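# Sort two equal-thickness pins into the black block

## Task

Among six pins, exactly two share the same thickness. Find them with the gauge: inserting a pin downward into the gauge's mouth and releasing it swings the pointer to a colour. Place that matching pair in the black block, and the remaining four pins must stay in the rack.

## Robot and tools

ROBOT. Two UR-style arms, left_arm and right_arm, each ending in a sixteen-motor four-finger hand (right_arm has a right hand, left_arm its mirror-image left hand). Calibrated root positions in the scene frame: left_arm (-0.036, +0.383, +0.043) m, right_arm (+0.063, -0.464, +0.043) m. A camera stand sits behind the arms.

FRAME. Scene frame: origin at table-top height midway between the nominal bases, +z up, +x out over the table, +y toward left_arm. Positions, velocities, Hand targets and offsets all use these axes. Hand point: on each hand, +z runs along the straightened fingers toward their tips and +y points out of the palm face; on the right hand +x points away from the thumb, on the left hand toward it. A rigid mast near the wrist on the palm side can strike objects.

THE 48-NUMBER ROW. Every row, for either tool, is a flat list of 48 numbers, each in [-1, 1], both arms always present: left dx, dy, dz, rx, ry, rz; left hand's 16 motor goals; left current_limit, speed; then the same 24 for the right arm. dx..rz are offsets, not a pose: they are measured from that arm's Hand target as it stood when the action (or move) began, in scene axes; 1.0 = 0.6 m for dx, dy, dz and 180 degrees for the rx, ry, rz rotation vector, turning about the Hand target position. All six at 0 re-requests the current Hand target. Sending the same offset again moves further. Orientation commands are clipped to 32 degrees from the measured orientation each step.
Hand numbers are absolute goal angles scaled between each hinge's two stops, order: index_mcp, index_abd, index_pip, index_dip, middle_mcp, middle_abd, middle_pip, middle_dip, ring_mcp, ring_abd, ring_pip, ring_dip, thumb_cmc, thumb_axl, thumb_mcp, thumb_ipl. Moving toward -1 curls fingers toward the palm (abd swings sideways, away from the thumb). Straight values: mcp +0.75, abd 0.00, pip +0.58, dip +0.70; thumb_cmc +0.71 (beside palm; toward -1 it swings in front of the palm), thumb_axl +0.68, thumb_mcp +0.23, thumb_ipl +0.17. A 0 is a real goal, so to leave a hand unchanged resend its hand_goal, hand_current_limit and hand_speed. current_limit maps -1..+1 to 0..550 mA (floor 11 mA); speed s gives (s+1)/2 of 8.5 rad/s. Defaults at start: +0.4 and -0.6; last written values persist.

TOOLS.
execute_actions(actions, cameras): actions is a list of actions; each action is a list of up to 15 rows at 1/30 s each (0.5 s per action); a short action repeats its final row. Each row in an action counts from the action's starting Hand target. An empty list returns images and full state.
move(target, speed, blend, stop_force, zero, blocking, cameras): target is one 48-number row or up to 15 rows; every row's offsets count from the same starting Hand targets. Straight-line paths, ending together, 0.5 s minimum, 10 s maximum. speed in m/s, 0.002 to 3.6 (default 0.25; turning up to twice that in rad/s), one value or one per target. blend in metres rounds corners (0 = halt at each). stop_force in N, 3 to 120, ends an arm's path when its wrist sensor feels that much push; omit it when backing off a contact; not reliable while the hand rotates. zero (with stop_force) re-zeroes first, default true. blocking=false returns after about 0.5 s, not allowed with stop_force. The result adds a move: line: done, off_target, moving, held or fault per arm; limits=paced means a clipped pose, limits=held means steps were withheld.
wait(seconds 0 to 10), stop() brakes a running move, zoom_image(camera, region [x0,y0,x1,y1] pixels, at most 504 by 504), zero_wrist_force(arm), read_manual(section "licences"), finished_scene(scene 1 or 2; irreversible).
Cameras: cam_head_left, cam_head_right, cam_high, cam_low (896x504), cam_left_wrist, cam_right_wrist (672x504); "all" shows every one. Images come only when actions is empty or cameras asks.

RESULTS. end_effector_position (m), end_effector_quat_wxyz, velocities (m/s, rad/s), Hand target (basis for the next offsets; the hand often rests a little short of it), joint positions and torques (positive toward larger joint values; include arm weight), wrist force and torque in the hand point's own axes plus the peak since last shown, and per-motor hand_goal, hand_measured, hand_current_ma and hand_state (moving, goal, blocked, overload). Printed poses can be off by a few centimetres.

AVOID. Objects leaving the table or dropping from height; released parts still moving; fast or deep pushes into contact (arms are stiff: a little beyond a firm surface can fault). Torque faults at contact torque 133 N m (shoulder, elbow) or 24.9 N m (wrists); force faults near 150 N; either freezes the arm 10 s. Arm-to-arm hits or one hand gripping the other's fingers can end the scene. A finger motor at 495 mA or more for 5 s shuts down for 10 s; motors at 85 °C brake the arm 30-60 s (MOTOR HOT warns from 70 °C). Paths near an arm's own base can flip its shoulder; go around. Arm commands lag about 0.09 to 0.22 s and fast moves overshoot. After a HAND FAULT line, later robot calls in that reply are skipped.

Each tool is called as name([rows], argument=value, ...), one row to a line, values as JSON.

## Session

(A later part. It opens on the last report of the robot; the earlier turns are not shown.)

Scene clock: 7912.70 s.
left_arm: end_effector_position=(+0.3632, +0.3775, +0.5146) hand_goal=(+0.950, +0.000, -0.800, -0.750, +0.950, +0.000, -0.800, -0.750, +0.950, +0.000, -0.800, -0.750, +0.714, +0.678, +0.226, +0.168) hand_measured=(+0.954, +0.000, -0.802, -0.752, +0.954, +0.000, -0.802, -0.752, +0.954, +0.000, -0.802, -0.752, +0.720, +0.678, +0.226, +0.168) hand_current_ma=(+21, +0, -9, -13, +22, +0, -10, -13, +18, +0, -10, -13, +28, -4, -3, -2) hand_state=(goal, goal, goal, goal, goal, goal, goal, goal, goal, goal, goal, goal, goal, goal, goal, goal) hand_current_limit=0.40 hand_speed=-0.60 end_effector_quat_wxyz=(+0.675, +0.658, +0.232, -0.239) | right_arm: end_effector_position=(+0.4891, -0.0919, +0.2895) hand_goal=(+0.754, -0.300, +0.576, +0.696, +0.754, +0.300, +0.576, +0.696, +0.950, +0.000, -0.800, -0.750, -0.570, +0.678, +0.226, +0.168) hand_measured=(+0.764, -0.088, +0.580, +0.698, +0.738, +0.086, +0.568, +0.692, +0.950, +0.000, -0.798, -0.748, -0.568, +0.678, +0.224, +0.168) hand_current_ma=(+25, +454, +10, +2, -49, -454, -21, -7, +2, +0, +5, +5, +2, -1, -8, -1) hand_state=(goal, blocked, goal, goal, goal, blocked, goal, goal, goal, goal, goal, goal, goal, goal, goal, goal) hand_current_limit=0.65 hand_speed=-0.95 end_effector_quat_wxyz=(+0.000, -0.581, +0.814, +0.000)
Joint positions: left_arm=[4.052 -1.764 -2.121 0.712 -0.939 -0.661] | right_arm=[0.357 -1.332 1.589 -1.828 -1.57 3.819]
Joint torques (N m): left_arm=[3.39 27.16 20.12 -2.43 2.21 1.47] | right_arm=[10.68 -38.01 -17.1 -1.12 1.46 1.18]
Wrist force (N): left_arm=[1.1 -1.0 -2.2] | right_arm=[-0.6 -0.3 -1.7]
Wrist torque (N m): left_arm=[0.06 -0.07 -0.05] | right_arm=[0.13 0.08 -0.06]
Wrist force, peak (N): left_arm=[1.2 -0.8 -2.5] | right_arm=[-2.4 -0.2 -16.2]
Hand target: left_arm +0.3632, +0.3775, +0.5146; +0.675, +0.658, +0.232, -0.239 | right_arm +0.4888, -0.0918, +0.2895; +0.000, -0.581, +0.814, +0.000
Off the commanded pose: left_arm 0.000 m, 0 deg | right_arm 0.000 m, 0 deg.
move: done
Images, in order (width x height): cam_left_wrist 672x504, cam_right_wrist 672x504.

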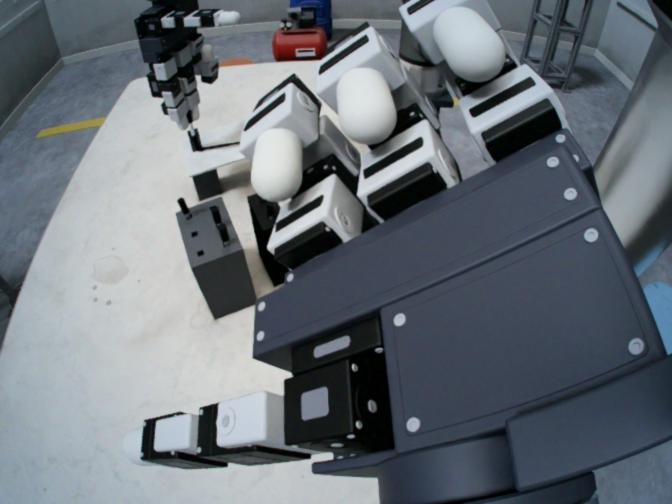

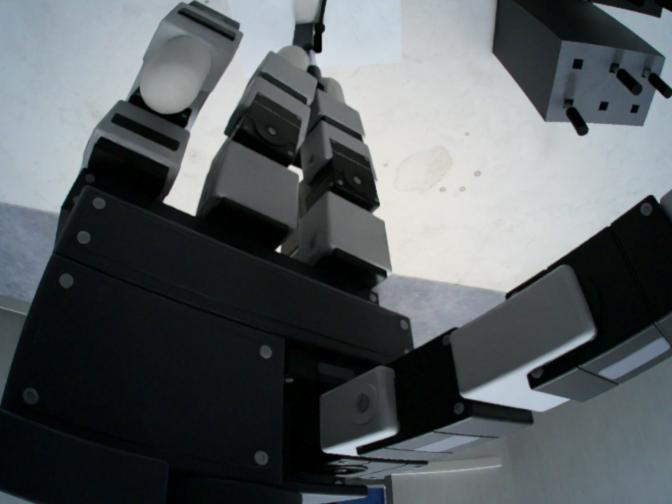

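move(target=[0,0,0,0,0,0, 0.95,0,-0.8,-0.75,0.95,0,-0.8,-0.75,0.95,0,-0.8,-0.75,0.714,0.678,0.226,0.168,0.4,-0.6, 0,0,-0.0232,0,0,0, 0.754,-0.3,0.576,0.696,0.754,0.3,0.576,0.696,0.95,0,-0.8,-0.75,-0.571,0.678,0.226,0.168,0.65,-0.95], stop_force=14, speed=0.005, cameras=["cam_right_wrist","cam_left_wrist"])

zoom_image(camera="cam_right_wrist", region=[290, 20, 335, 65])

zoom_image(camera="cam_left_wrist", region=[178, 112, 214, 154])

Scene clock: 7920.27 s.
left_arm: end_effector_position=(+0.3632, +0.3775, +0.5146) hand_goal=(+0.950, +0.000, -0.800, -0.750, +0.950, +0.000, -0.800, -0.750, +0.950, +0.000, -0.800, -0.750, +0.714, +0.678, +0.226, +0.168) hand_measured=(+0.954, +0.000, -0.802, -0.752, +0.954, +0.000, -0.802, -0.752, +0.954, +0.000, -0.802, -0.752, +0.720, +0.678, +0.226, +0.168) hand_current_ma=(+21, +0, -9, -13, +22, +0, -10, -13, +18, +0, -10, -13, +28, -4, -3, -2) hand_state=(goal, goal, goal, goal, goal, goal, goal, goal, goal, goal, goal, goal, goal, goal, goal, goal) hand_current_limit=0.40 hand_speed=-0.60 end_effector_quat_wxyz=(+0.675, +0.658, +0.232, -0.239) | right_arm: end_effector_position=(+0.4888, -0.0918, +0.2853) hand_goal=(+0.754, -0.300, +0.576, +0.696, +0.754, +0.300, +0.576, +0.696, +0.950, +0.000, -0.800, -0.750, -0.570, +0.678, +0.226, +0.168) hand_measured=(+0.764, -0.090, +0.578, +0.694, +0.734, +0.092, +0.564, +0.692, +0.950, +0.000, -0.798, -0.748, -0.568, +0.678, +0.224, +0.168) hand_current_ma=(+27, +454, +4, -4, -64, -454, -28, -9, +2, +0, +5, +5, +2, -1, -8, -1) hand_state=(goal, blocked, goal, goal, blocked, blocked, goal, goal, goal, goal, goal, goal, goal, goal, goal, goal) hand_current_limit=0.65 hand_speed=-0.95 end_effector_quat_wxyz=(+0.000, -0.581, +0.814, +0.000)
Joint positions: left_arm=[4.052 -1.764 -2.121 0.712 -0.939 -0.661] | right_arm=[0.357 -1.33 1.597 -1.838 -1.57 3.819]
Joint torques (N m): left_arm=[2.48 28.44 20.69 -2.2 2.05 1.52] | right_arm=[8.83 -32.59 -19.42 0.88 1.07 1.01]
Wrist force (N): left_arm=[1.0 -0.8 -2.3] | right_arm=[-3.5 0.1 -16.2]
Wrist torque (N m): left_arm=[0.09 -0.07 -0.07] | right_arm=[1.18 -0.25 -0.30]
Wrist force, peak (N): left_arm=[1.2 -0.7 -2.6] | right_arm=[-3.9 0.3 -20.2]
Hand target: left_arm +0.3632, +0.3775, +0.5146; +0.675, +0.658, +0.232, -0.239 | right_arm +0.4888, -0.0918, +0.2853; +0.000, -0.581, +0.814, +0.000 (not the last commanded pose)
Off the commanded pose: left_arm 0.000 m, 0 deg | right_arm 0.010 m, 0 deg.
move: contact (right_arm)
Images, in order (width x height): cam_left_wrist 672x504, cam_right_wrist 672x504.

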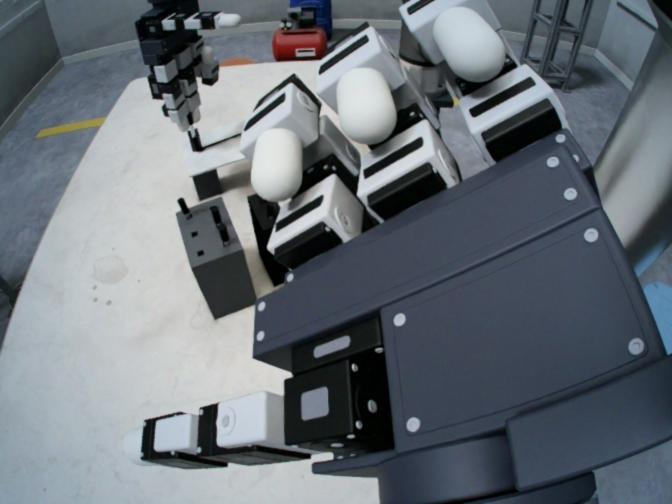

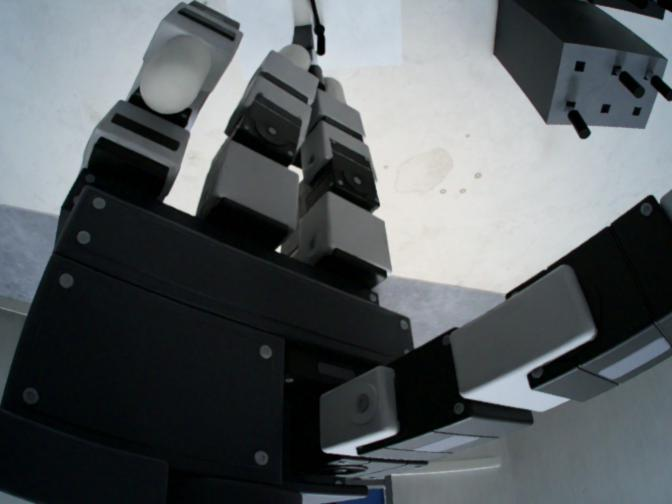

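Scaled by 11.200 from the camera's 672x504 image, which has a finer 960x720 frame.

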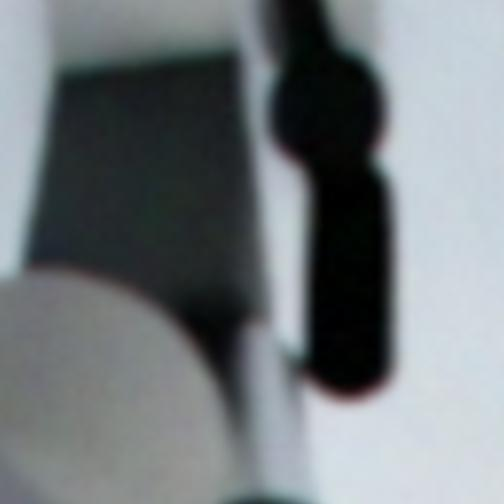

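Scaled by 12.000 from the camera's 672x504 image, which has a finer 960x720 frame.

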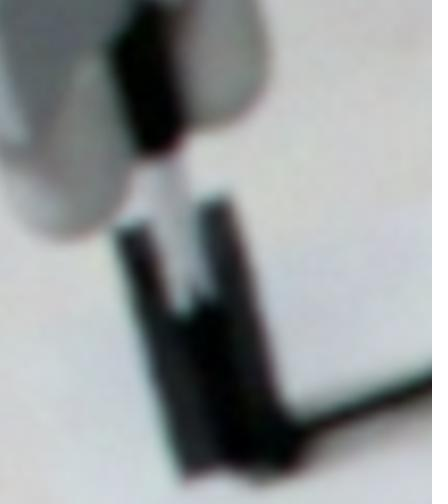

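move(target=[0,0,0,0,0,0, 0.95,0,-0.8,-0.75,0.95,0,-0.8,-0.75,0.95,0,-0.8,-0.75,0.714,0.678,0.226,0.168,0.4,-0.6, -0.0003,0.0009,0.0035,0,0,0, 0.754,-0.3,0.576,0.696,0.754,0.3,0.576,0.696,0.95,0,-0.8,-0.75,-0.571,0.678,0.226,0.168,0.65,-0.95], speed=0.008)

move(target=[0,0,0,0,0,0, 0.95,0,-0.8,-0.75,0.95,0,-0.8,-0.75,0.95,0,-0.8,-0.75,0.714,0.678,0.226,0.168,0.4,-0.6, 0,0,-0.0197,0,0,0, 0.754,-0.3,0.576,0.696,0.754,0.3,0.576,0.696,0.95,0,-0.8,-0.75,-0.571,0.678,0.226,0.168,0.65,-0.95], stop_force=20, speed=0.004, cameras=["cam_right_wrist","cam_left_wrist"])

zoom_image(camera="cam_right_wrist", region=[290, 20, 335, 65])

zoom_image(camera="cam_left_wrist", region=[178, 112, 214, 154])

Scene clock: 7938.43 s.
left_arm: end_effector_position=(+0.3632, +0.3775, +0.5146) hand_goal=(+0.950, +0.000, -0.800, -0.750, +0.950, +0.000, -0.800, -0.750, +0.950, +0.000, -0.800, -0.750, +0.714, +0.678, +0.226, +0.168) hand_measured=(+0.954, +0.000, -0.802, -0.752, +0.954, +0.000, -0.802, -0.752, +0.954, +0.000, -0.802, -0.752, +0.720, +0.678, +0.226, +0.168) hand_current_ma=(+21, +0, -9, -13, +22, +0, -10, -13, +18, +0, -10, -13, +28, -4, -3, -2) hand_state=(goal, goal, goal, goal, goal, goal, goal, goal, goal, goal, goal, goal, goal, goal, goal, goal) hand_current_limit=0.40 hand_speed=-0.60 end_effector_quat_wxyz=(+0.675, +0.658, +0.232, -0.239) | right_arm: end_effector_position=(+0.4886, -0.0913, +0.2872) hand_goal=(+0.754, -0.300, +0.576, +0.696, +0.754, +0.300, +0.576, +0.696, +0.950, +0.000, -0.800, -0.750, -0.570, +0.678, +0.226, +0.168) hand_measured=(+0.768, -0.090, +0.584, +0.698, +0.734, +0.092, +0.564, +0.692, +0.950, +0.000, -0.798, -0.748, -0.568, +0.678, +0.224, +0.168) hand_current_ma=(+40, +453, +18, +6, -64, -454, -28, -9, +2, +0, +5, +5, +2, -1, -8, -1) hand_state=(goal, blocked, goal, goal, blocked, blocked, goal, goal, goal, goal, goal, goal, goal, goal, goal, goal) hand_current_limit=0.65 hand_speed=-0.95 end_effector_quat_wxyz=(+0.000, -0.581, +0.814, +0.000)
Joint positions: left_arm=[4.052 -1.764 -2.121 0.712 -0.939 -0.661] | right_arm=[0.358 -1.331 1.593 -1.834 -1.57 3.82]
Joint torques (N m): left_arm=[2.78 28.14 21.31 -2.19 2.21 1.29] | right_arm=[10.84 -39.22 -26.25 -1.53 1.01 1.16]
Wrist force (N): left_arm=[1.0 -0.7 -2.4] | right_arm=[-0.1 -0.3 -2.1]
Wrist torque (N m): left_arm=[0.11 -0.07 -0.06] | right_arm=[0.18 0.18 -0.09]
Wrist force, peak (N): left_arm=[1.2 -1.1 -2.4] | right_arm=[-3.4 0.1 -15.7]
Hand target: left_arm +0.3632, +0.3775, +0.5146; +0.675, +0.658, +0.232, -0.239 | right_arm +0.4886, -0.0913, +0.2874; +0.000, -0.581, +0.814, +0.000
Off the commanded pose: left_arm 0.000 m, 0 deg | right_arm 0.000 m, 0 deg.
move: done

Scene clock: 7940.30 s.
left_arm: end_effector_position=(+0.3632, +0.3775, +0.5146) hand_goal=(+0.950, +0.000, -0.800, -0.750, +0.950, +0.000, -0.800, -0.750, +0.950, +0.000, -0.800, -0.750, +0.714, +0.678, +0.226, +0.168) hand_measured=(+0.954, +0.000, -0.802, -0.752, +0.954, +0.000, -0.802, -0.752, +0.954, +0.000, -0.802, -0.752, +0.720, +0.678, +0.226, +0.168) hand_current_ma=(+21, +0, -9, -13, +22, +0, -10, -13, +18, +0, -10, -13, +28, -4, -3, -2) hand_state=(goal, goal, goal, goal, goal, goal, goal, goal, goal, goal, goal, goal, goal, goal, goal, goal) hand_current_limit=0.40 hand_speed=-0.60 end_effector_quat_wxyz=(+0.675, +0.658, +0.232, -0.239) | right_arm: end_effector_position=(+0.4886, -0.0912, +0.2850) hand_goal=(+0.754, -0.300, +0.576, +0.696, +0.754, +0.300, +0.576, +0.696, +0.950, +0.000, -0.800, -0.750, -0.570, +0.678, +0.226, +0.168) hand_measured=(+0.768, -0.092, +0.582, +0.698, +0.730, +0.094, +0.562, +0.690, +0.950, +0.000, -0.798, -0.748, -0.568, +0.678, +0.224, +0.168) hand_current_ma=(+42, +454, +16, +2, -76, -454, -36, -13, +1, +0, +5, +5, +2, -1, -8, -1) hand_state=(goal, blocked, goal, goal, blocked, blocked, goal, goal, goal, goal, goal, goal, goal, goal, goal, goal) hand_current_limit=0.65 hand_speed=-0.95 end_effector_quat_wxyz=(+0.000, -0.581, +0.814, +0.000)
Joint positions: left_arm=[4.052 -1.764 -2.121 0.712 -0.939 -0.661] | right_arm=[0.358 -1.33 1.597 -1.839 -1.57 3.82]
Joint torques (N m): left_arm=[3.34 27.99 20.13 -2.3 2.24 1.51] | right_arm=[8.35 -40.64 -27.16 -1.63 0.85 1.19]
Wrist force (N): left_arm=[1.1 -0.7 -2.3] | right_arm=[-0.6 -0.1 0.0]
Wrist torque (N m): left_arm=[0.11 -0.07 -0.05] | right_arm=[-0.02 0.10 -0.12]
Wrist force, peak (N): left_arm=[1.4 -0.7 -2.3] | right_arm=[-3.1 0.0 -23.0]
Hand target: left_arm +0.3632, +0.3775, +0.5146; +0.675, +0.658, +0.232, -0.239 | right_arm +0.4886, -0.0912, +0.2850; +0.000, -0.581, +0.814, +0.000 (not the last commanded pose)
Off the commanded pose: left_arm 0.000 m, 0 deg | right_arm 0.009 m, 0 deg.
move: contact (right_arm)
Images, in order (width x height): cam_left_wrist 672x504, cam_right_wrist 672x504.

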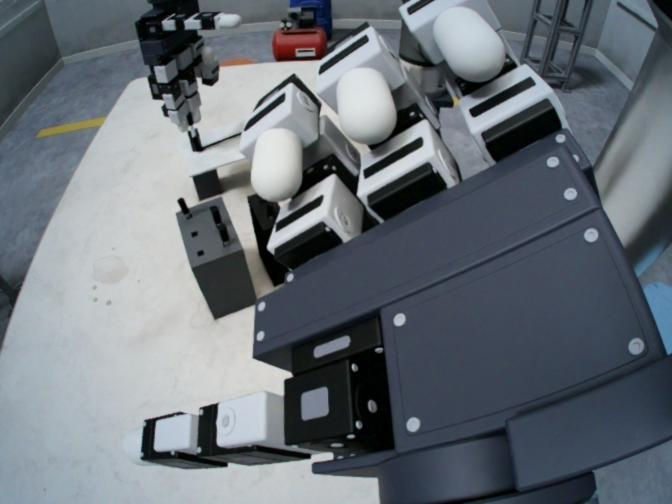

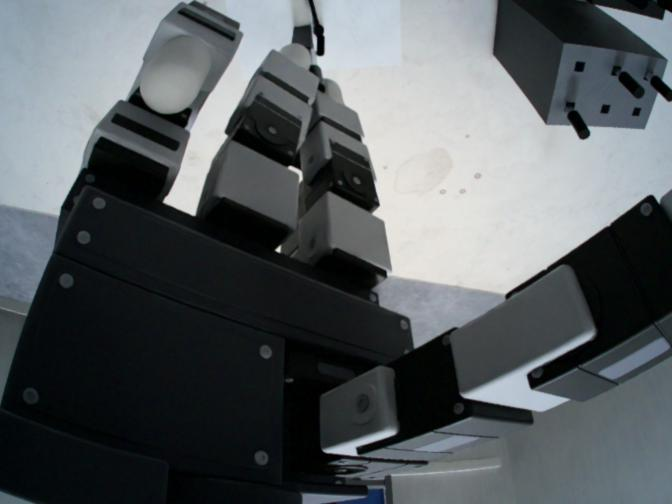

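Scaled by 11.200 from the camera's 672x504 image, which has a finer 960x720 frame.

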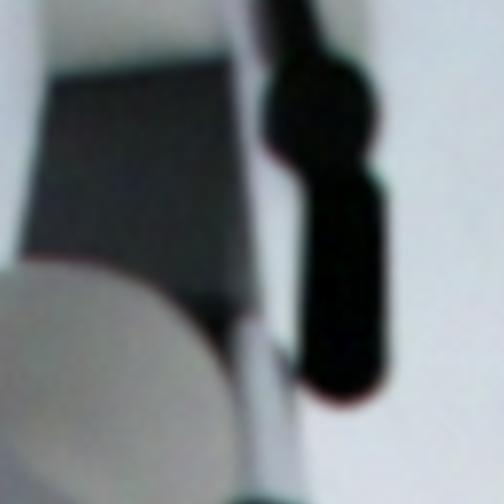

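Scaled by 12.000 from the camera's 672x504 image, which has a finer 960x720 frame.

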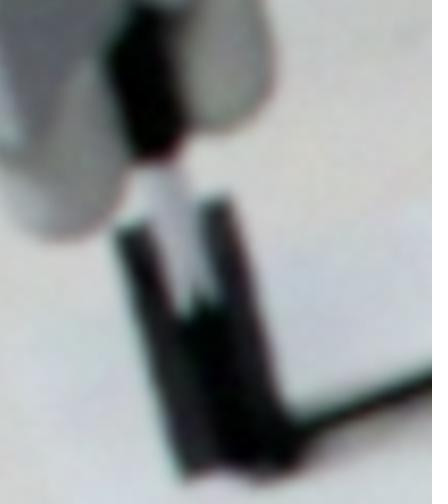

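move([
  [0,0,0,0,0,0, 0.95,0,-0.8,-0.75,0.95,0,-0.8,-0.75,0.95,0,-0.8,-0.75,0.714,0.678,0.226,0.168,0.4,-0.6, 0,0,0.02,0,0,0, 0.754,-0.3,0.576,0.696,0.754,0.3,0.576,0.696,0.95,0,-0.8,-0.75,-0.571,0.678,0.226,0.168,0.65,-0.95],
  [0,0,0,0,0,0, 0.95,0,-0.8,-0.75,0.95,0,-0.8,-0.75,0.95,0,-0.8,-0.75,0.714,0.678,0.226,0.168,0.4,-0.6, 0,0,0.1,0,0,0, 0.754,-0.3,0.576,0.696,0.754,0.3,0.576,0.696,0.95,0,-0.8,-0.75,-0.571,0.678,0.226,0.168,0.65,-0.95],
], speed=[0.015,0.05], blend=0.003, cameras=["cam_right_wrist","cam_left_wrist","cam_high"])

zoom_image(camera="cam_right_wrist", region=[250, 0, 390, 120])

zoom_image(camera="cam_left_wrist", region=[160, 60, 220, 130])

zoom_image(camera="cam_high", region=[140, 60, 260, 200])

Scene clock: 7965.87 s.
left_arm: end_effector_position=(+0.3632, +0.3775, +0.5146) hand_goal=(+0.950, +0.000, -0.800, -0.750, +0.950, +0.000, -0.800, -0.750, +0.950, +0.000, -0.800, -0.750, +0.714, +0.678, +0.226, +0.168) hand_measured=(+0.954, +0.000, -0.802, -0.752, +0.954, +0.000, -0.802, -0.752, +0.954, +0.000, -0.802, -0.752, +0.720, +0.678, +0.226, +0.168) hand_current_ma=(+21, +0, -9, -13, +22, +0, -10, -13, +18, +0, -10, -13, +28, -4, -3, -2) hand_state=(goal, goal, goal, goal, goal, goal, goal, goal, goal, goal, goal, goal, goal, goal, goal, goal) hand_current_limit=0.40 hand_speed=-0.60 end_effector_quat_wxyz=(+0.675, +0.658, +0.232, -0.239) | right_arm: end_effector_position=(+0.4886, -0.0912, +0.3449) hand_goal=(+0.754, -0.300, +0.576, +0.696, +0.754, +0.300, +0.576, +0.696, +0.950, +0.000, -0.800, -0.750, -0.570, +0.678, +0.226, +0.168) hand_measured=(+0.774, -0.096, +0.586, +0.700, +0.730, +0.094, +0.562, +0.690, +0.950, +0.000, -0.798, -0.748, -0.568, +0.678, +0.224, +0.168) hand_current_ma=(+59, +454, +26, +8, -76, -454, -36, -13, +1, +0, +5, +5, +2, -1, -8, -1) hand_state=(goal, blocked, goal, goal, blocked, blocked, goal, goal, goal, goal, goal, goal, goal, goal, goal, goal) hand_current_limit=0.65 hand_speed=-0.95 end_effector_quat_wxyz=(+0.000, -0.581, +0.814, +0.000)
Joint positions: left_arm=[4.052 -1.764 -2.121 0.712 -0.939 -0.661] | right_arm=[0.358 -1.357 1.476 -1.69 -1.57 3.82]
Joint torques (N m): left_arm=[2.24 27.45 20.39 -2.25 2.28 1.47] | right_arm=[-2.7 -39.03 -28.7 -1.31 -1.02 0.03]
Wrist force (N): left_arm=[1.1 -0.5 -2.2] | right_arm=[-0.7 -0.5 -1.6]
Wrist torque (N m): left_arm=[0.12 -0.07 -0.06] | right_arm=[0.06 0.10 -0.14]
Wrist force, peak (N): left_arm=[1.3 -0.7 -2.4] | right_arm=[-0.8 -0.6 -2.1]
Hand target: left_arm +0.3632, +0.3775, +0.5146; +0.675, +0.658, +0.232, -0.239 | right_arm +0.4886, -0.0912, +0.3450; +0.000, -0.581, +0.814, +0.000
Off the commanded pose: left_arm 0.000 m, 0 deg | right_arm 0.000 m, 0 deg.
move: done
Images, in order (width x height): cam_high 896x504, cam_left_wrist 672x504, cam_right_wrist 672x504.

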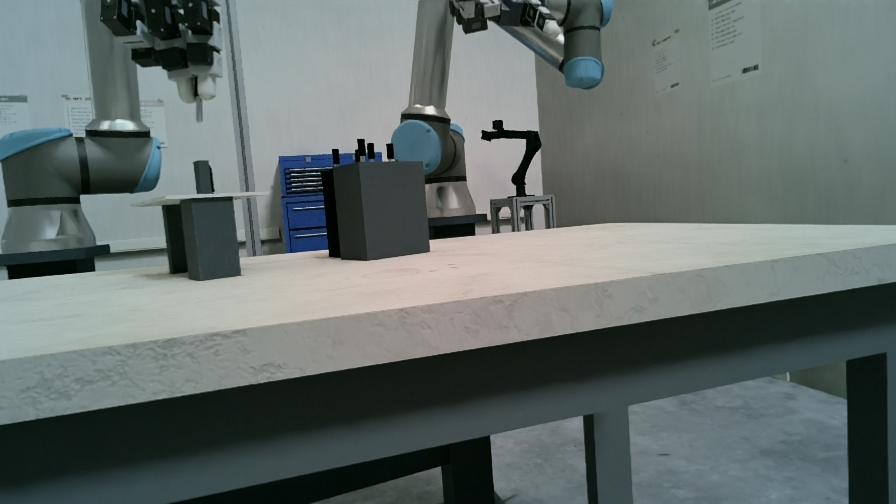

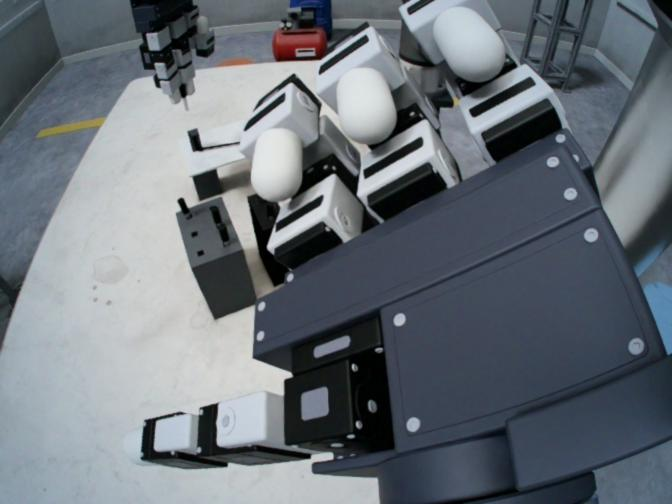

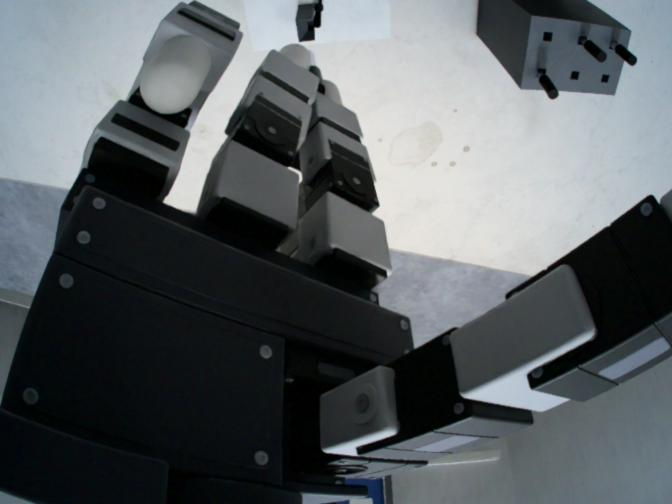

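Scaled by 3.600 from the camera's 672x504 image, which has a finer 960x720 frame.

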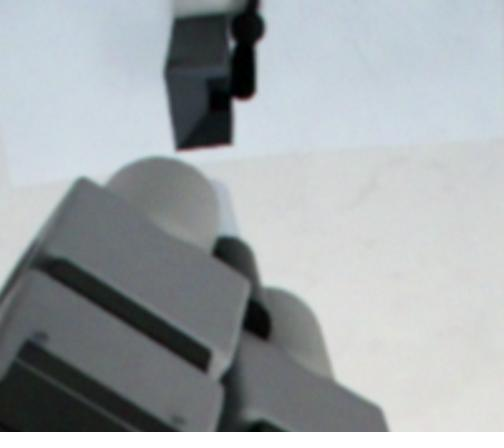

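Scaled by 7.200 from the camera's 672x504 image, which has a finer 960x720 frame.

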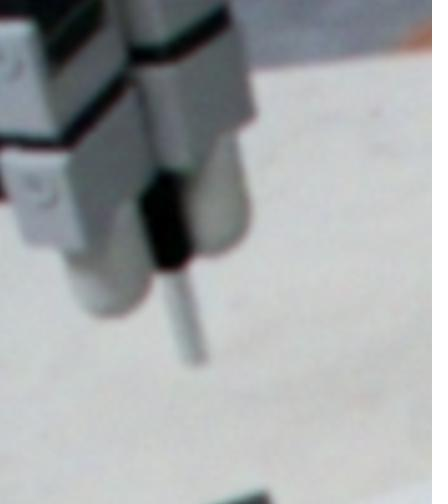

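Scaled by 3.600.

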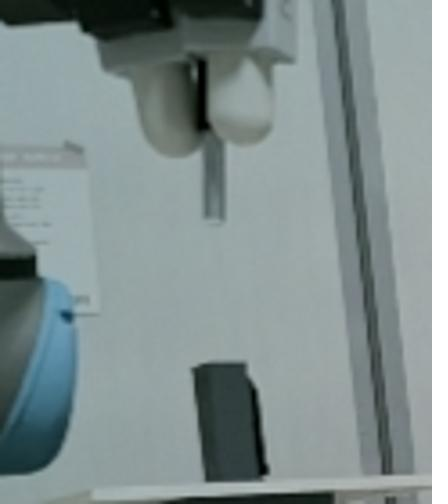

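move([
  [0,0,0,0,0,0, 0.95,0,-0.8,-0.75,0.95,0,-0.8,-0.75,0.95,0,-0.8,-0.75,0.714,0.678,0.226,0.168,0.4,-0.6, -0.121,0.3211,0,0,0,0, 0.754,-0.3,0.576,0.696,0.754,0.3,0.576,0.696,0.95,0,-0.8,-0.75,-0.571,0.678,0.226,0.168,0.65,-0.95],
  [0,0,0,0,0,0, 0.95,0,-0.8,-0.75,0.95,0,-0.8,-0.75,0.95,0,-0.8,-0.75,0.714,0.678,0.226,0.168,0.4,-0.6, -0.121,0.3211,-0.065,0,0,0, 0.754,-0.3,0.576,0.696,0.754,0.3,0.576,0.696,0.95,0,-0.8,-0.75,-0.571,0.678,0.226,0.168,0.65,-0.95],
], speed=[0.12,0.04], blend=[0.003,0], cameras=["cam_right_wrist","cam_left_wrist"])

zoom_image(camera="cam_right_wrist", region=[280, 10, 350, 80])

zoom_image(camera="cam_left_wrist", region=[160, 130, 230, 210])

Scene clock: 7979.97 s.
left_arm: end_effector_position=(+0.3632, +0.3775, +0.5146) hand_goal=(+0.950, +0.000, -0.800, -0.750, +0.950, +0.000, -0.800, -0.750, +0.950, +0.000, -0.800, -0.750, +0.714, +0.678, +0.226, +0.168) hand_measured=(+0.954, +0.000, -0.802, -0.752, +0.954, +0.000, -0.802, -0.752, +0.954, +0.000, -0.802, -0.752, +0.720, +0.678, +0.226, +0.168) hand_current_ma=(+21, +0, -9, -13, +22, +0, -10, -13, +18, +0, -10, -13, +28, -4, -3, -2) hand_state=(goal, goal, goal, goal, goal, goal, goal, goal, goal, goal, goal, goal, goal, goal, goal, goal) hand_current_limit=0.40 hand_speed=-0.60 end_effector_quat_wxyz=(+0.675, +0.658, +0.232, -0.239) | right_arm: end_effector_position=(+0.4160, +0.1014, +0.3062) hand_goal=(+0.754, -0.300, +0.576, +0.696, +0.754, +0.300, +0.576, +0.696, +0.950, +0.000, -0.800, -0.750, -0.570, +0.678, +0.226, +0.168) hand_measured=(+0.774, -0.096, +0.586, +0.700, +0.730, +0.094, +0.562, +0.690, +0.950, +0.000, -0.798, -0.748, -0.568, +0.678, +0.224, +0.168) hand_current_ma=(+59, +454, +26, +8, -76, -454, -36, -13, +1, +0, +5, +5, +2, -1, -8, -1) hand_state=(goal, blocked, goal, goal, blocked, blocked, goal, goal, goal, goal, goal, goal, goal, goal, goal, goal) hand_current_limit=0.65 hand_speed=-0.95 end_effector_quat_wxyz=(+0.000, -0.581, +0.814, +0.000)
Joint positions: left_arm=[4.052 -1.764 -2.121 0.712 -0.939 -0.661] | right_arm=[0.689 -1.163 1.316 -1.725 -1.571 4.151]
Joint torques (N m): left_arm=[2.75 27.61 20.3 -2.08 2.19 1.28] | right_arm=[9.76 -30.65 -16.63 -3.67 -0.22 1.05]
Wrist force (N): left_arm=[1.0 -0.6 -2.3] | right_arm=[-0.5 -0.2 -1.4]
Wrist torque (N m): left_arm=[0.11 -0.06 -0.06] | right_arm=[0.10 0.07 -0.11]
Wrist force, peak (N): left_arm=[1.3 -0.8 -2.6] | right_arm=[-0.5 -0.2 -2.4]
Hand target: left_arm +0.3632, +0.3775, +0.5146; +0.675, +0.658, +0.232, -0.239 | right_arm +0.4160, +0.1014, +0.3060; +0.000, -0.581, +0.814, +0.000
Off the commanded pose: left_arm 0.000 m, 0 deg | right_arm 0.000 m, 0 deg.
move: done
Images, in order (width x height): cam_left_wrist 672x504, cam_right_wrist 672x504.

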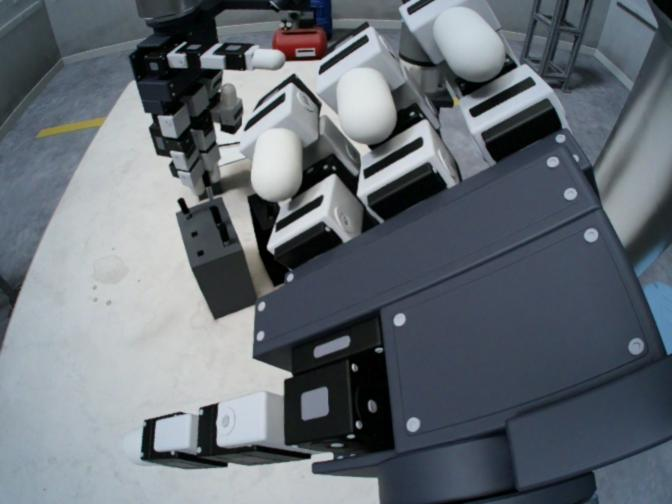

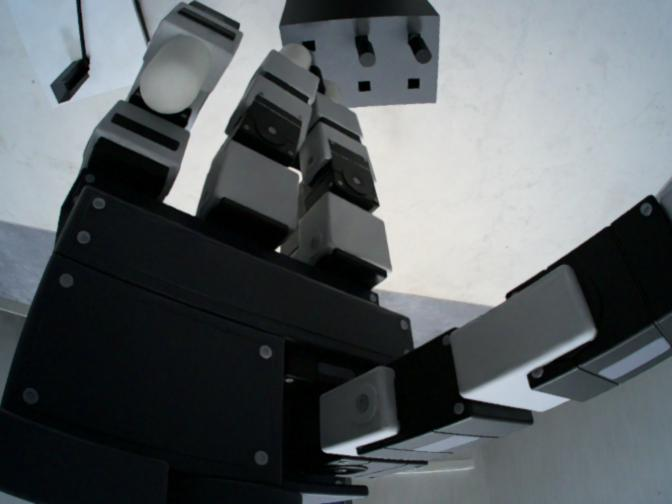

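Scaled by 7.200 from the camera's 672x504 image, which has a finer 960x720 frame.

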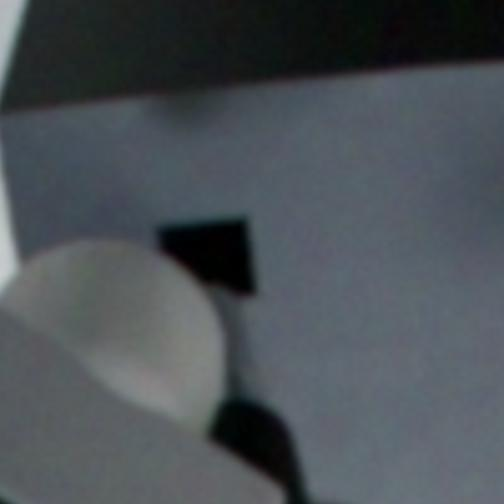

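Scaled by 6.300 from the camera's 672x504 image, which has a finer 960x720 frame.

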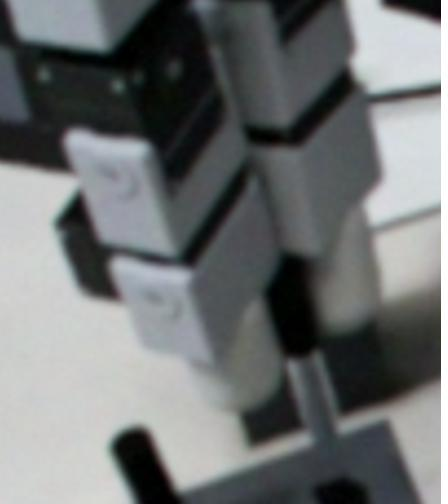

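zoom_image(camera="cam_left_wrist", region=[194, 180, 234, 220])

zoom_image(camera="cam_right_wrist", region=[295, 30, 330, 65])

Scaled by 12.600 from the camera's 672x504 image, which has a finer 960x720 frame.

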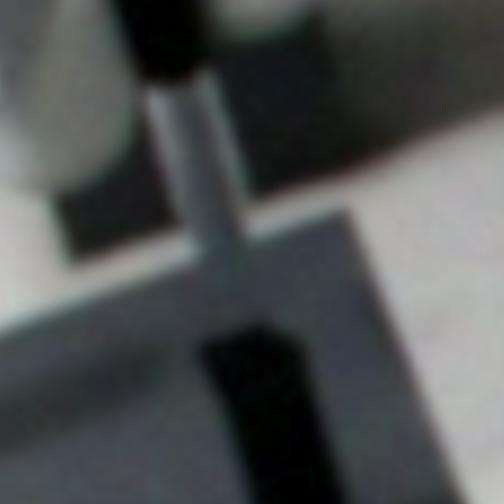

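Scaled by 14.400 from the camera's 672x504 image, which has a finer 960x720 frame.

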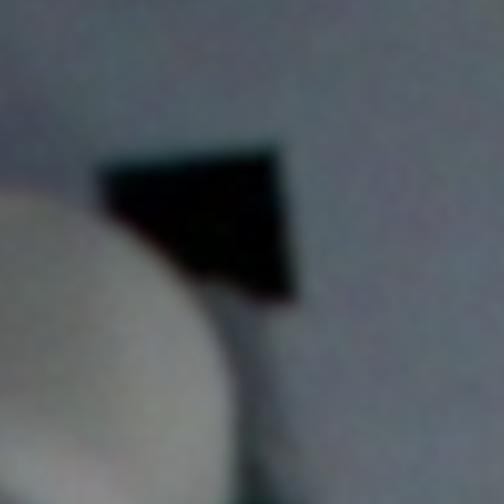

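move(target=[0,0,0,0,0,0, 0.95,0,-0.8,-0.75,0.95,0,-0.8,-0.75,0.95,0,-0.8,-0.75,0.714,0.678,0.226,0.168,0.4,-0.6, 0.0043,-0.0002,-0.0158,0,0,0, 0.754,-0.3,0.576,0.696,0.754,0.3,0.576,0.696,0.95,0,-0.8,-0.75,-0.571,0.678,0.226,0.168,0.65,-0.95], speed=0.02, stop_force=4, cameras=["cam_right_wrist","cam_left_wrist"])

zoom_image(camera="cam_right_wrist", region=[295, 30, 330, 65])

zoom_image(camera="cam_left_wrist", region=[194, 180, 234, 220])

Scene clock: 8007.60 s.
left_arm: end_effector_position=(+0.3632, +0.3775, +0.5146) hand_goal=(+0.950, +0.000, -0.800, -0.750, +0.950, +0.000, -0.800, -0.750, +0.950, +0.000, -0.800, -0.750, +0.714, +0.678, +0.226, +0.168) hand_measured=(+0.954, +0.000, -0.802, -0.752, +0.954, +0.000, -0.802, -0.752, +0.954, +0.000, -0.802, -0.752, +0.720, +0.678, +0.226, +0.168) hand_current_ma=(+21, +0, -9, -13, +22, +0, -10, -13, +18, +0, -10, -13, +28, -4, -3, -2) hand_state=(goal, goal, goal, goal, goal, goal, goal, goal, goal, goal, goal, goal, goal, goal, goal, goal) hand_current_limit=0.40 hand_speed=-0.60 end_effector_quat_wxyz=(+0.675, +0.658, +0.232, -0.239) | right_arm: end_effector_position=(+0.4186, +0.1013, +0.2966) hand_goal=(+0.754, -0.300, +0.576, +0.696, +0.754, +0.300, +0.576, +0.696, +0.950, +0.000, -0.800, -0.750, -0.570, +0.678, +0.226, +0.168) hand_measured=(+0.774, -0.096, +0.586, +0.700, +0.730, +0.094, +0.562, +0.690, +0.950, +0.000, -0.798, -0.748, -0.568, +0.678, +0.224, +0.168) hand_current_ma=(+59, +454, +26, +8, -76, -454, -36, -13, +1, +0, +5, +5, +2, -1, -8, -1) hand_state=(goal, blocked, goal, goal, blocked, blocked, goal, goal, goal, goal, goal, goal, goal, goal, goal, goal) hand_current_limit=0.65 hand_speed=-0.95 end_effector_quat_wxyz=(+0.000, -0.581, +0.814, +0.000)
Joint positions: left_arm=[4.052 -1.764 -2.121 0.712 -0.939 -0.661] | right_arm=[0.686 -1.155 1.33 -1.747 -1.571 4.149]
Joint torques (N m): left_arm=[3.34 27.92 20.54 -1.97 2.25 1.57] | right_arm=[-10 -30.76 -14.94 -3.91 1.73 -1.27]
Wrist force (N): left_arm=[0.9 -0.8 -2.2] | right_arm=[-0.4 -0.3 -1.6]
Wrist torque (N m): left_arm=[0.08 -0.05 -0.07] | right_arm=[0.12 0.06 0.03]
Wrist force, peak (N): left_arm=[1.2 -1.0 -2.5] | right_arm=[-0.7 -0.8 -1.7]
Hand target: left_arm +0.3632, +0.3775, +0.5146; +0.675, +0.658, +0.232, -0.239 | right_arm +0.4186, +0.1013, +0.2965; +0.000, -0.581, +0.814, +0.000
Off the commanded pose: left_arm 0.000 m, 0 deg | right_arm 0.000 m, 0 deg.
move: done
Images, in order (width x height): cam_left_wrist 672x504, cam_right_wrist 672x504.

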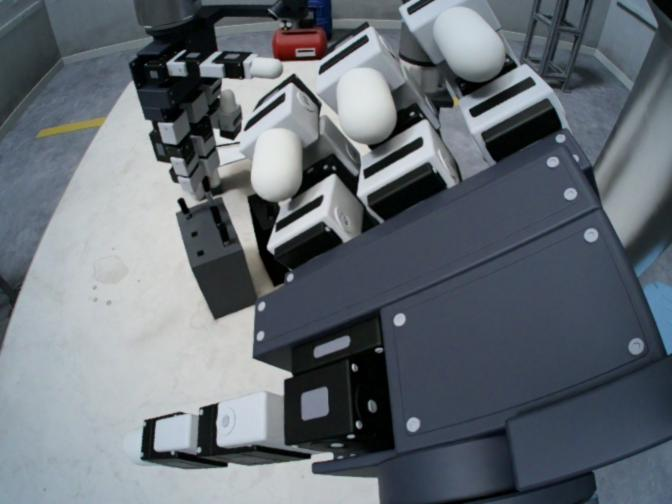

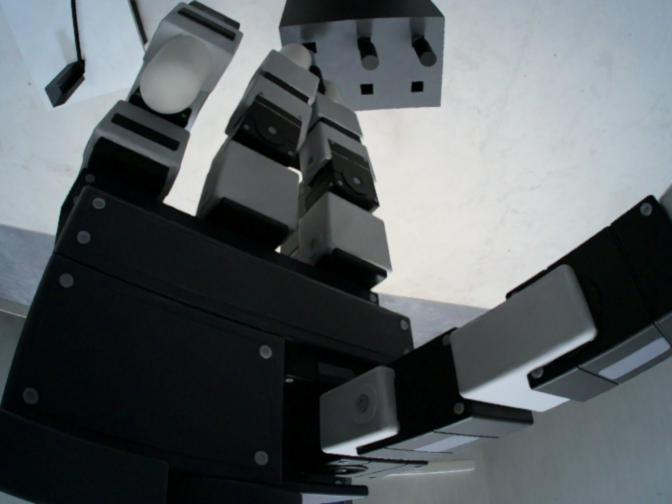

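Scaled by 14.400 from the camera's 672x504 image, which has a finer 960x720 frame.

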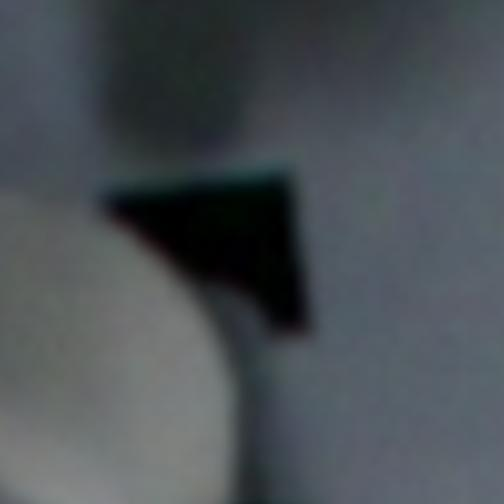

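Scaled by 12.600 from the camera's 672x504 image, which has a finer 960x720 frame.

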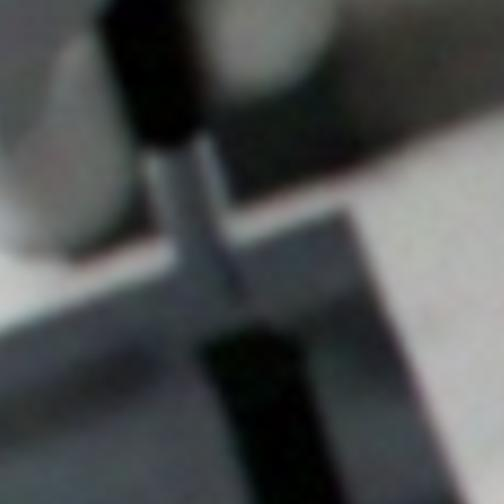

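move(target=[0,0,0,0,0,0, 0.95,0,-0.8,-0.75,0.95,0,-0.8,-0.75,0.95,0,-0.8,-0.75,0.714,0.678,0.226,0.168,0.4,-0.6, 0,0,-0.049,0,0,0, 0.754,-0.3,0.576,0.696,0.754,0.3,0.576,0.696,0.95,0,-0.8,-0.75,-0.571,0.678,0.226,0.168,0.65,-0.95], speed=0.01, stop_force=4, cameras=["cam_right_wrist","cam_left_wrist"])

zoom_image(camera="cam_right_wrist", region=[280, 10, 350, 80])

Scene clock: 8018.43 s.
left_arm: end_effector_position=(+0.3632, +0.3775, +0.5146) hand_goal=(+0.950, +0.000, -0.800, -0.750, +0.950, +0.000, -0.800, -0.750, +0.950, +0.000, -0.800, -0.750, +0.714, +0.678, +0.226, +0.168) hand_measured=(+0.954, +0.000, -0.802, -0.752, +0.954, +0.000, -0.802, -0.752, +0.954, +0.000, -0.802, -0.752, +0.720, +0.678, +0.226, +0.168) hand_current_ma=(+21, +0, -9, -13, +22, +0, -10, -13, +18, +0, -10, -13, +28, -4, -3, -2) hand_state=(goal, goal, goal, goal, goal, goal, goal, goal, goal, goal, goal, goal, goal, goal, goal, goal) hand_current_limit=0.40 hand_speed=-0.60 end_effector_quat_wxyz=(+0.675, +0.658, +0.232, -0.239) | right_arm: end_effector_position=(+0.4186, +0.1013, +0.2672) hand_goal=(+0.754, -0.300, +0.576, +0.696, +0.754, +0.300, +0.576, +0.696, +0.950, +0.000, -0.800, -0.750, -0.570, +0.678, +0.226, +0.168) hand_measured=(+0.780, -0.104, +0.588, +0.700, +0.730, +0.094, +0.562, +0.690, +0.950, +0.000, -0.798, -0.748, -0.568, +0.678, +0.224, +0.168) hand_current_ma=(+86, +454, +34, +8, -76, -454, -36, -13, +1, +0, +5, +5, +2, -1, -8, -1) hand_state=(blocked, blocked, goal, goal, blocked, blocked, goal, goal, goal, goal, goal, goal, goal, goal, goal, goal) hand_current_limit=0.65 hand_speed=-0.95 end_effector_quat_wxyz=(+0.000, -0.581, +0.814, +0.000)
Joint positions: left_arm=[4.052 -1.764 -2.121 0.712 -0.939 -0.661] | right_arm=[0.686 -1.141 1.386 -1.817 -1.571 4.149]
Joint torques (N m): left_arm=[2.75 28.24 19.9 -1.97 2.19 1.57] | right_arm=[-7.65 -28.35 -13.1 -3.56 0.11 -1.26]
Wrist force (N): left_arm=[0.9 -1.0 -2.4] | right_arm=[0.9 -1.3 -6.0]
Wrist torque (N m): left_arm=[0.07 -0.05 -0.07] | right_arm=[0.54 0.22 0.12]
Wrist force, peak (N): left_arm=[1.1 -0.6 -2.6] | right_arm=[0.9 -1.3 -6.0]
Hand target: left_arm +0.3632, +0.3775, +0.5146; +0.675, +0.658, +0.232, -0.239 | right_arm +0.4186, +0.1013, +0.2672; +0.000, -0.581, +0.814, +0.000
Off the commanded pose: left_arm 0.000 m, 0 deg | right_arm 0.000 m, 0 deg.
move: contact (right_arm)
Images, in order (width x height): cam_left_wrist 672x504, cam_right_wrist 672x504.

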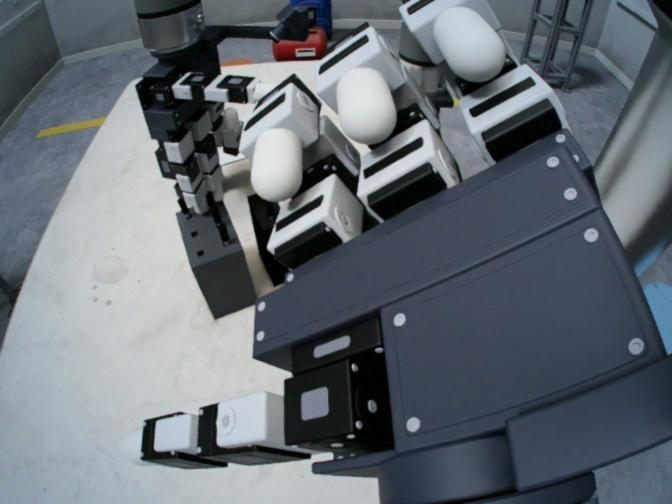

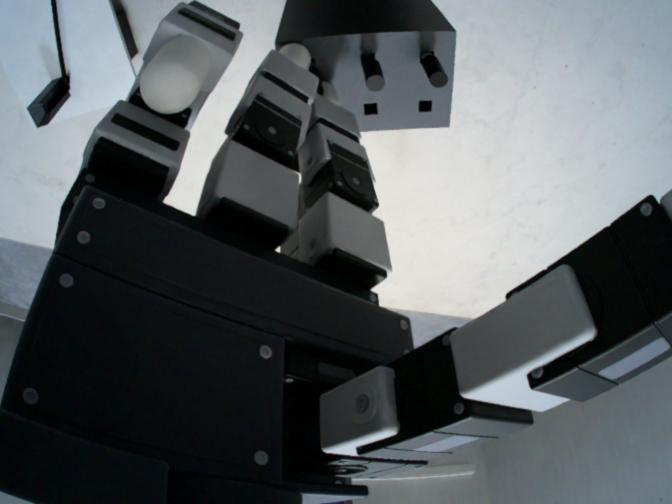

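Scaled by 7.200 from the camera's 672x504 image, which has a finer 960x720 frame.

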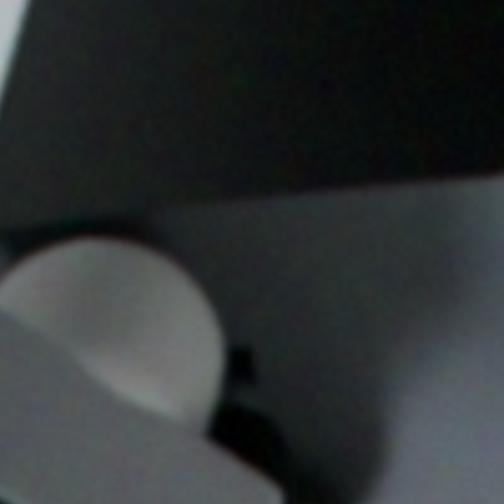

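move([
  [0,0,0,0,0,0, 0.95,0,-0.8,-0.75,0.95,0,-0.8,-0.75,0.95,0,-0.8,-0.75,0.714,0.678,0.226,0.168,0.4,-0.6, 0,0,0.0012,0,0,0, 0.754,-0.02,0.576,0.696,0.754,0.02,0.576,0.696,0.95,0,-0.8,-0.75,-0.571,0.678,0.226,0.168,0.5,-0.85],
  [0,0,0,0,0,0, 0.95,0,-0.8,-0.75,0.95,0,-0.8,-0.75,0.95,0,-0.8,-0.75,0.714,0.678,0.226,0.168,0.4,-0.6, 0,0,0.05,0,0,0, 0.754,-0.02,0.576,0.696,0.754,0.02,0.576,0.696,0.95,0,-0.8,-0.75,-0.571,0.678,0.226,0.168,0.5,-0.85],
  [0,0,0,0,0,0, 0.95,0,-0.8,-0.75,0.95,0,-0.8,-0.75,0.95,0,-0.8,-0.75,0.714,0.678,0.226,0.168,0.4,-0.6, 0.0015,-0.0012,0.0715,0,0,0, 0.754,-0.02,0.576,0.696,0.754,0.02,0.576,0.696,0.95,0,-0.8,-0.75,-0.571,0.678,0.226,0.168,0.5,-0.85],
], speed=[0.02,0.03,0.06], blend=[0,0.003,0], cameras=["cam_right_wrist","cam_left_wrist"])

zoom_image(camera="cam_right_wrist", region=[250, 0, 390, 120])

Scene clock: 8030.23 s.
left_arm: end_effector_position=(+0.3632, +0.3775, +0.5146) hand_goal=(+0.950, +0.000, -0.800, -0.750, +0.950, +0.000, -0.800, -0.750, +0.950, +0.000, -0.800, -0.750, +0.714, +0.678, +0.226, +0.168) hand_measured=(+0.954, +0.000, -0.802, -0.752, +0.954, +0.000, -0.802, -0.752, +0.954, +0.000, -0.802, -0.752, +0.720, +0.678, +0.226, +0.168) hand_current_ma=(+21, +0, -9, -13, +22, +0, -10, -13, +18, +0, -10, -13, +28, -4, -3, -2) hand_state=(goal, goal, goal, goal, goal, goal, goal, goal, goal, goal, goal, goal, goal, goal, goal, goal) hand_current_limit=0.40 hand_speed=-0.60 end_effector_quat_wxyz=(+0.675, +0.658, +0.232, -0.239) | right_arm: end_effector_position=(+0.4195, +0.1006, +0.3099) hand_goal=(+0.754, -0.020, +0.576, +0.696, +0.754, +0.020, +0.576, +0.696, +0.950, +0.000, -0.800, -0.750, -0.570, +0.678, +0.226, +0.168) hand_measured=(+0.756, -0.022, +0.578, +0.698, +0.750, +0.022, +0.572, +0.694, +0.950, +0.000, -0.798, -0.748, -0.568, +0.678, +0.224, +0.168) hand_current_ma=(+2, -5, +4, +5, -11, +5, -6, -5, +1, +0, +5, +5, +2, -1, -8, -1) hand_state=(goal, goal, goal, goal, goal, goal, goal, goal, goal, goal, goal, goal, goal, goal, goal, goal) hand_current_limit=0.50 hand_speed=-0.85 end_effector_quat_wxyz=(+0.000, -0.581, +0.814, +0.000)
Joint positions: left_arm=[4.052 -1.764 -2.121 0.712 -0.939 -0.661] | right_arm=[0.685 -1.16 1.303 -1.715 -1.57 4.147]
Joint torques (N m): left_arm=[2.33 27.58 20.93 -1.69 2.14 1.58] | right_arm=[-9.95 -46.69 -26.76 -1.33 0.58 -1.37]
Wrist force (N): left_arm=[0.9 -0.6 -2.1] | right_arm=[-0.4 -0.4 -1.7]
Wrist torque (N m): left_arm=[0.09 -0.05 -0.07] | right_arm=[0.09 0.06 0.02]
Wrist force, peak (N): left_arm=[1.1 -0.7 -2.4] | right_arm=[0.9 -1.5 -5.9]
Hand target: left_arm +0.3632, +0.3775, +0.5146; +0.675, +0.658, +0.232, -0.239 | right_arm +0.4195, +0.1006, +0.3101; +0.000, -0.581, +0.814, +0.000
Off the commanded pose: left_arm 0.000 m, 0 deg | right_arm 0.000 m, 0 deg.
move: done
Images, in order (width x height): cam_left_wrist 672x504, cam_right_wrist 672x504.

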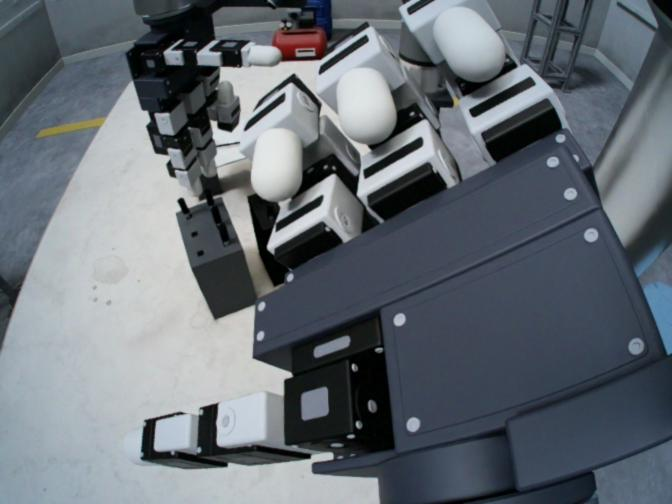

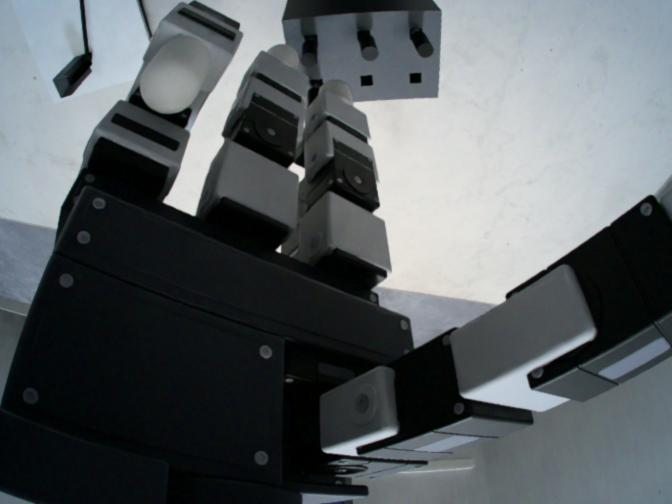

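Scaled by 3.600 from the camera's 672x504 image, which has a finer 960x720 frame.

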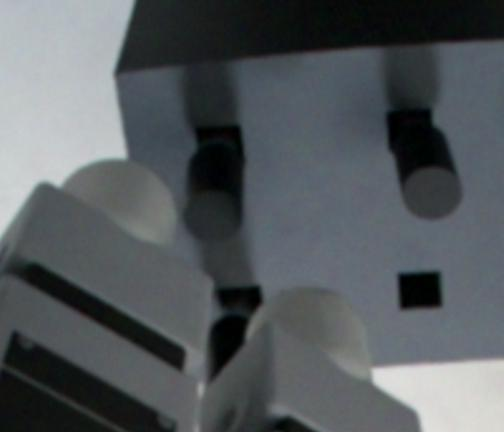

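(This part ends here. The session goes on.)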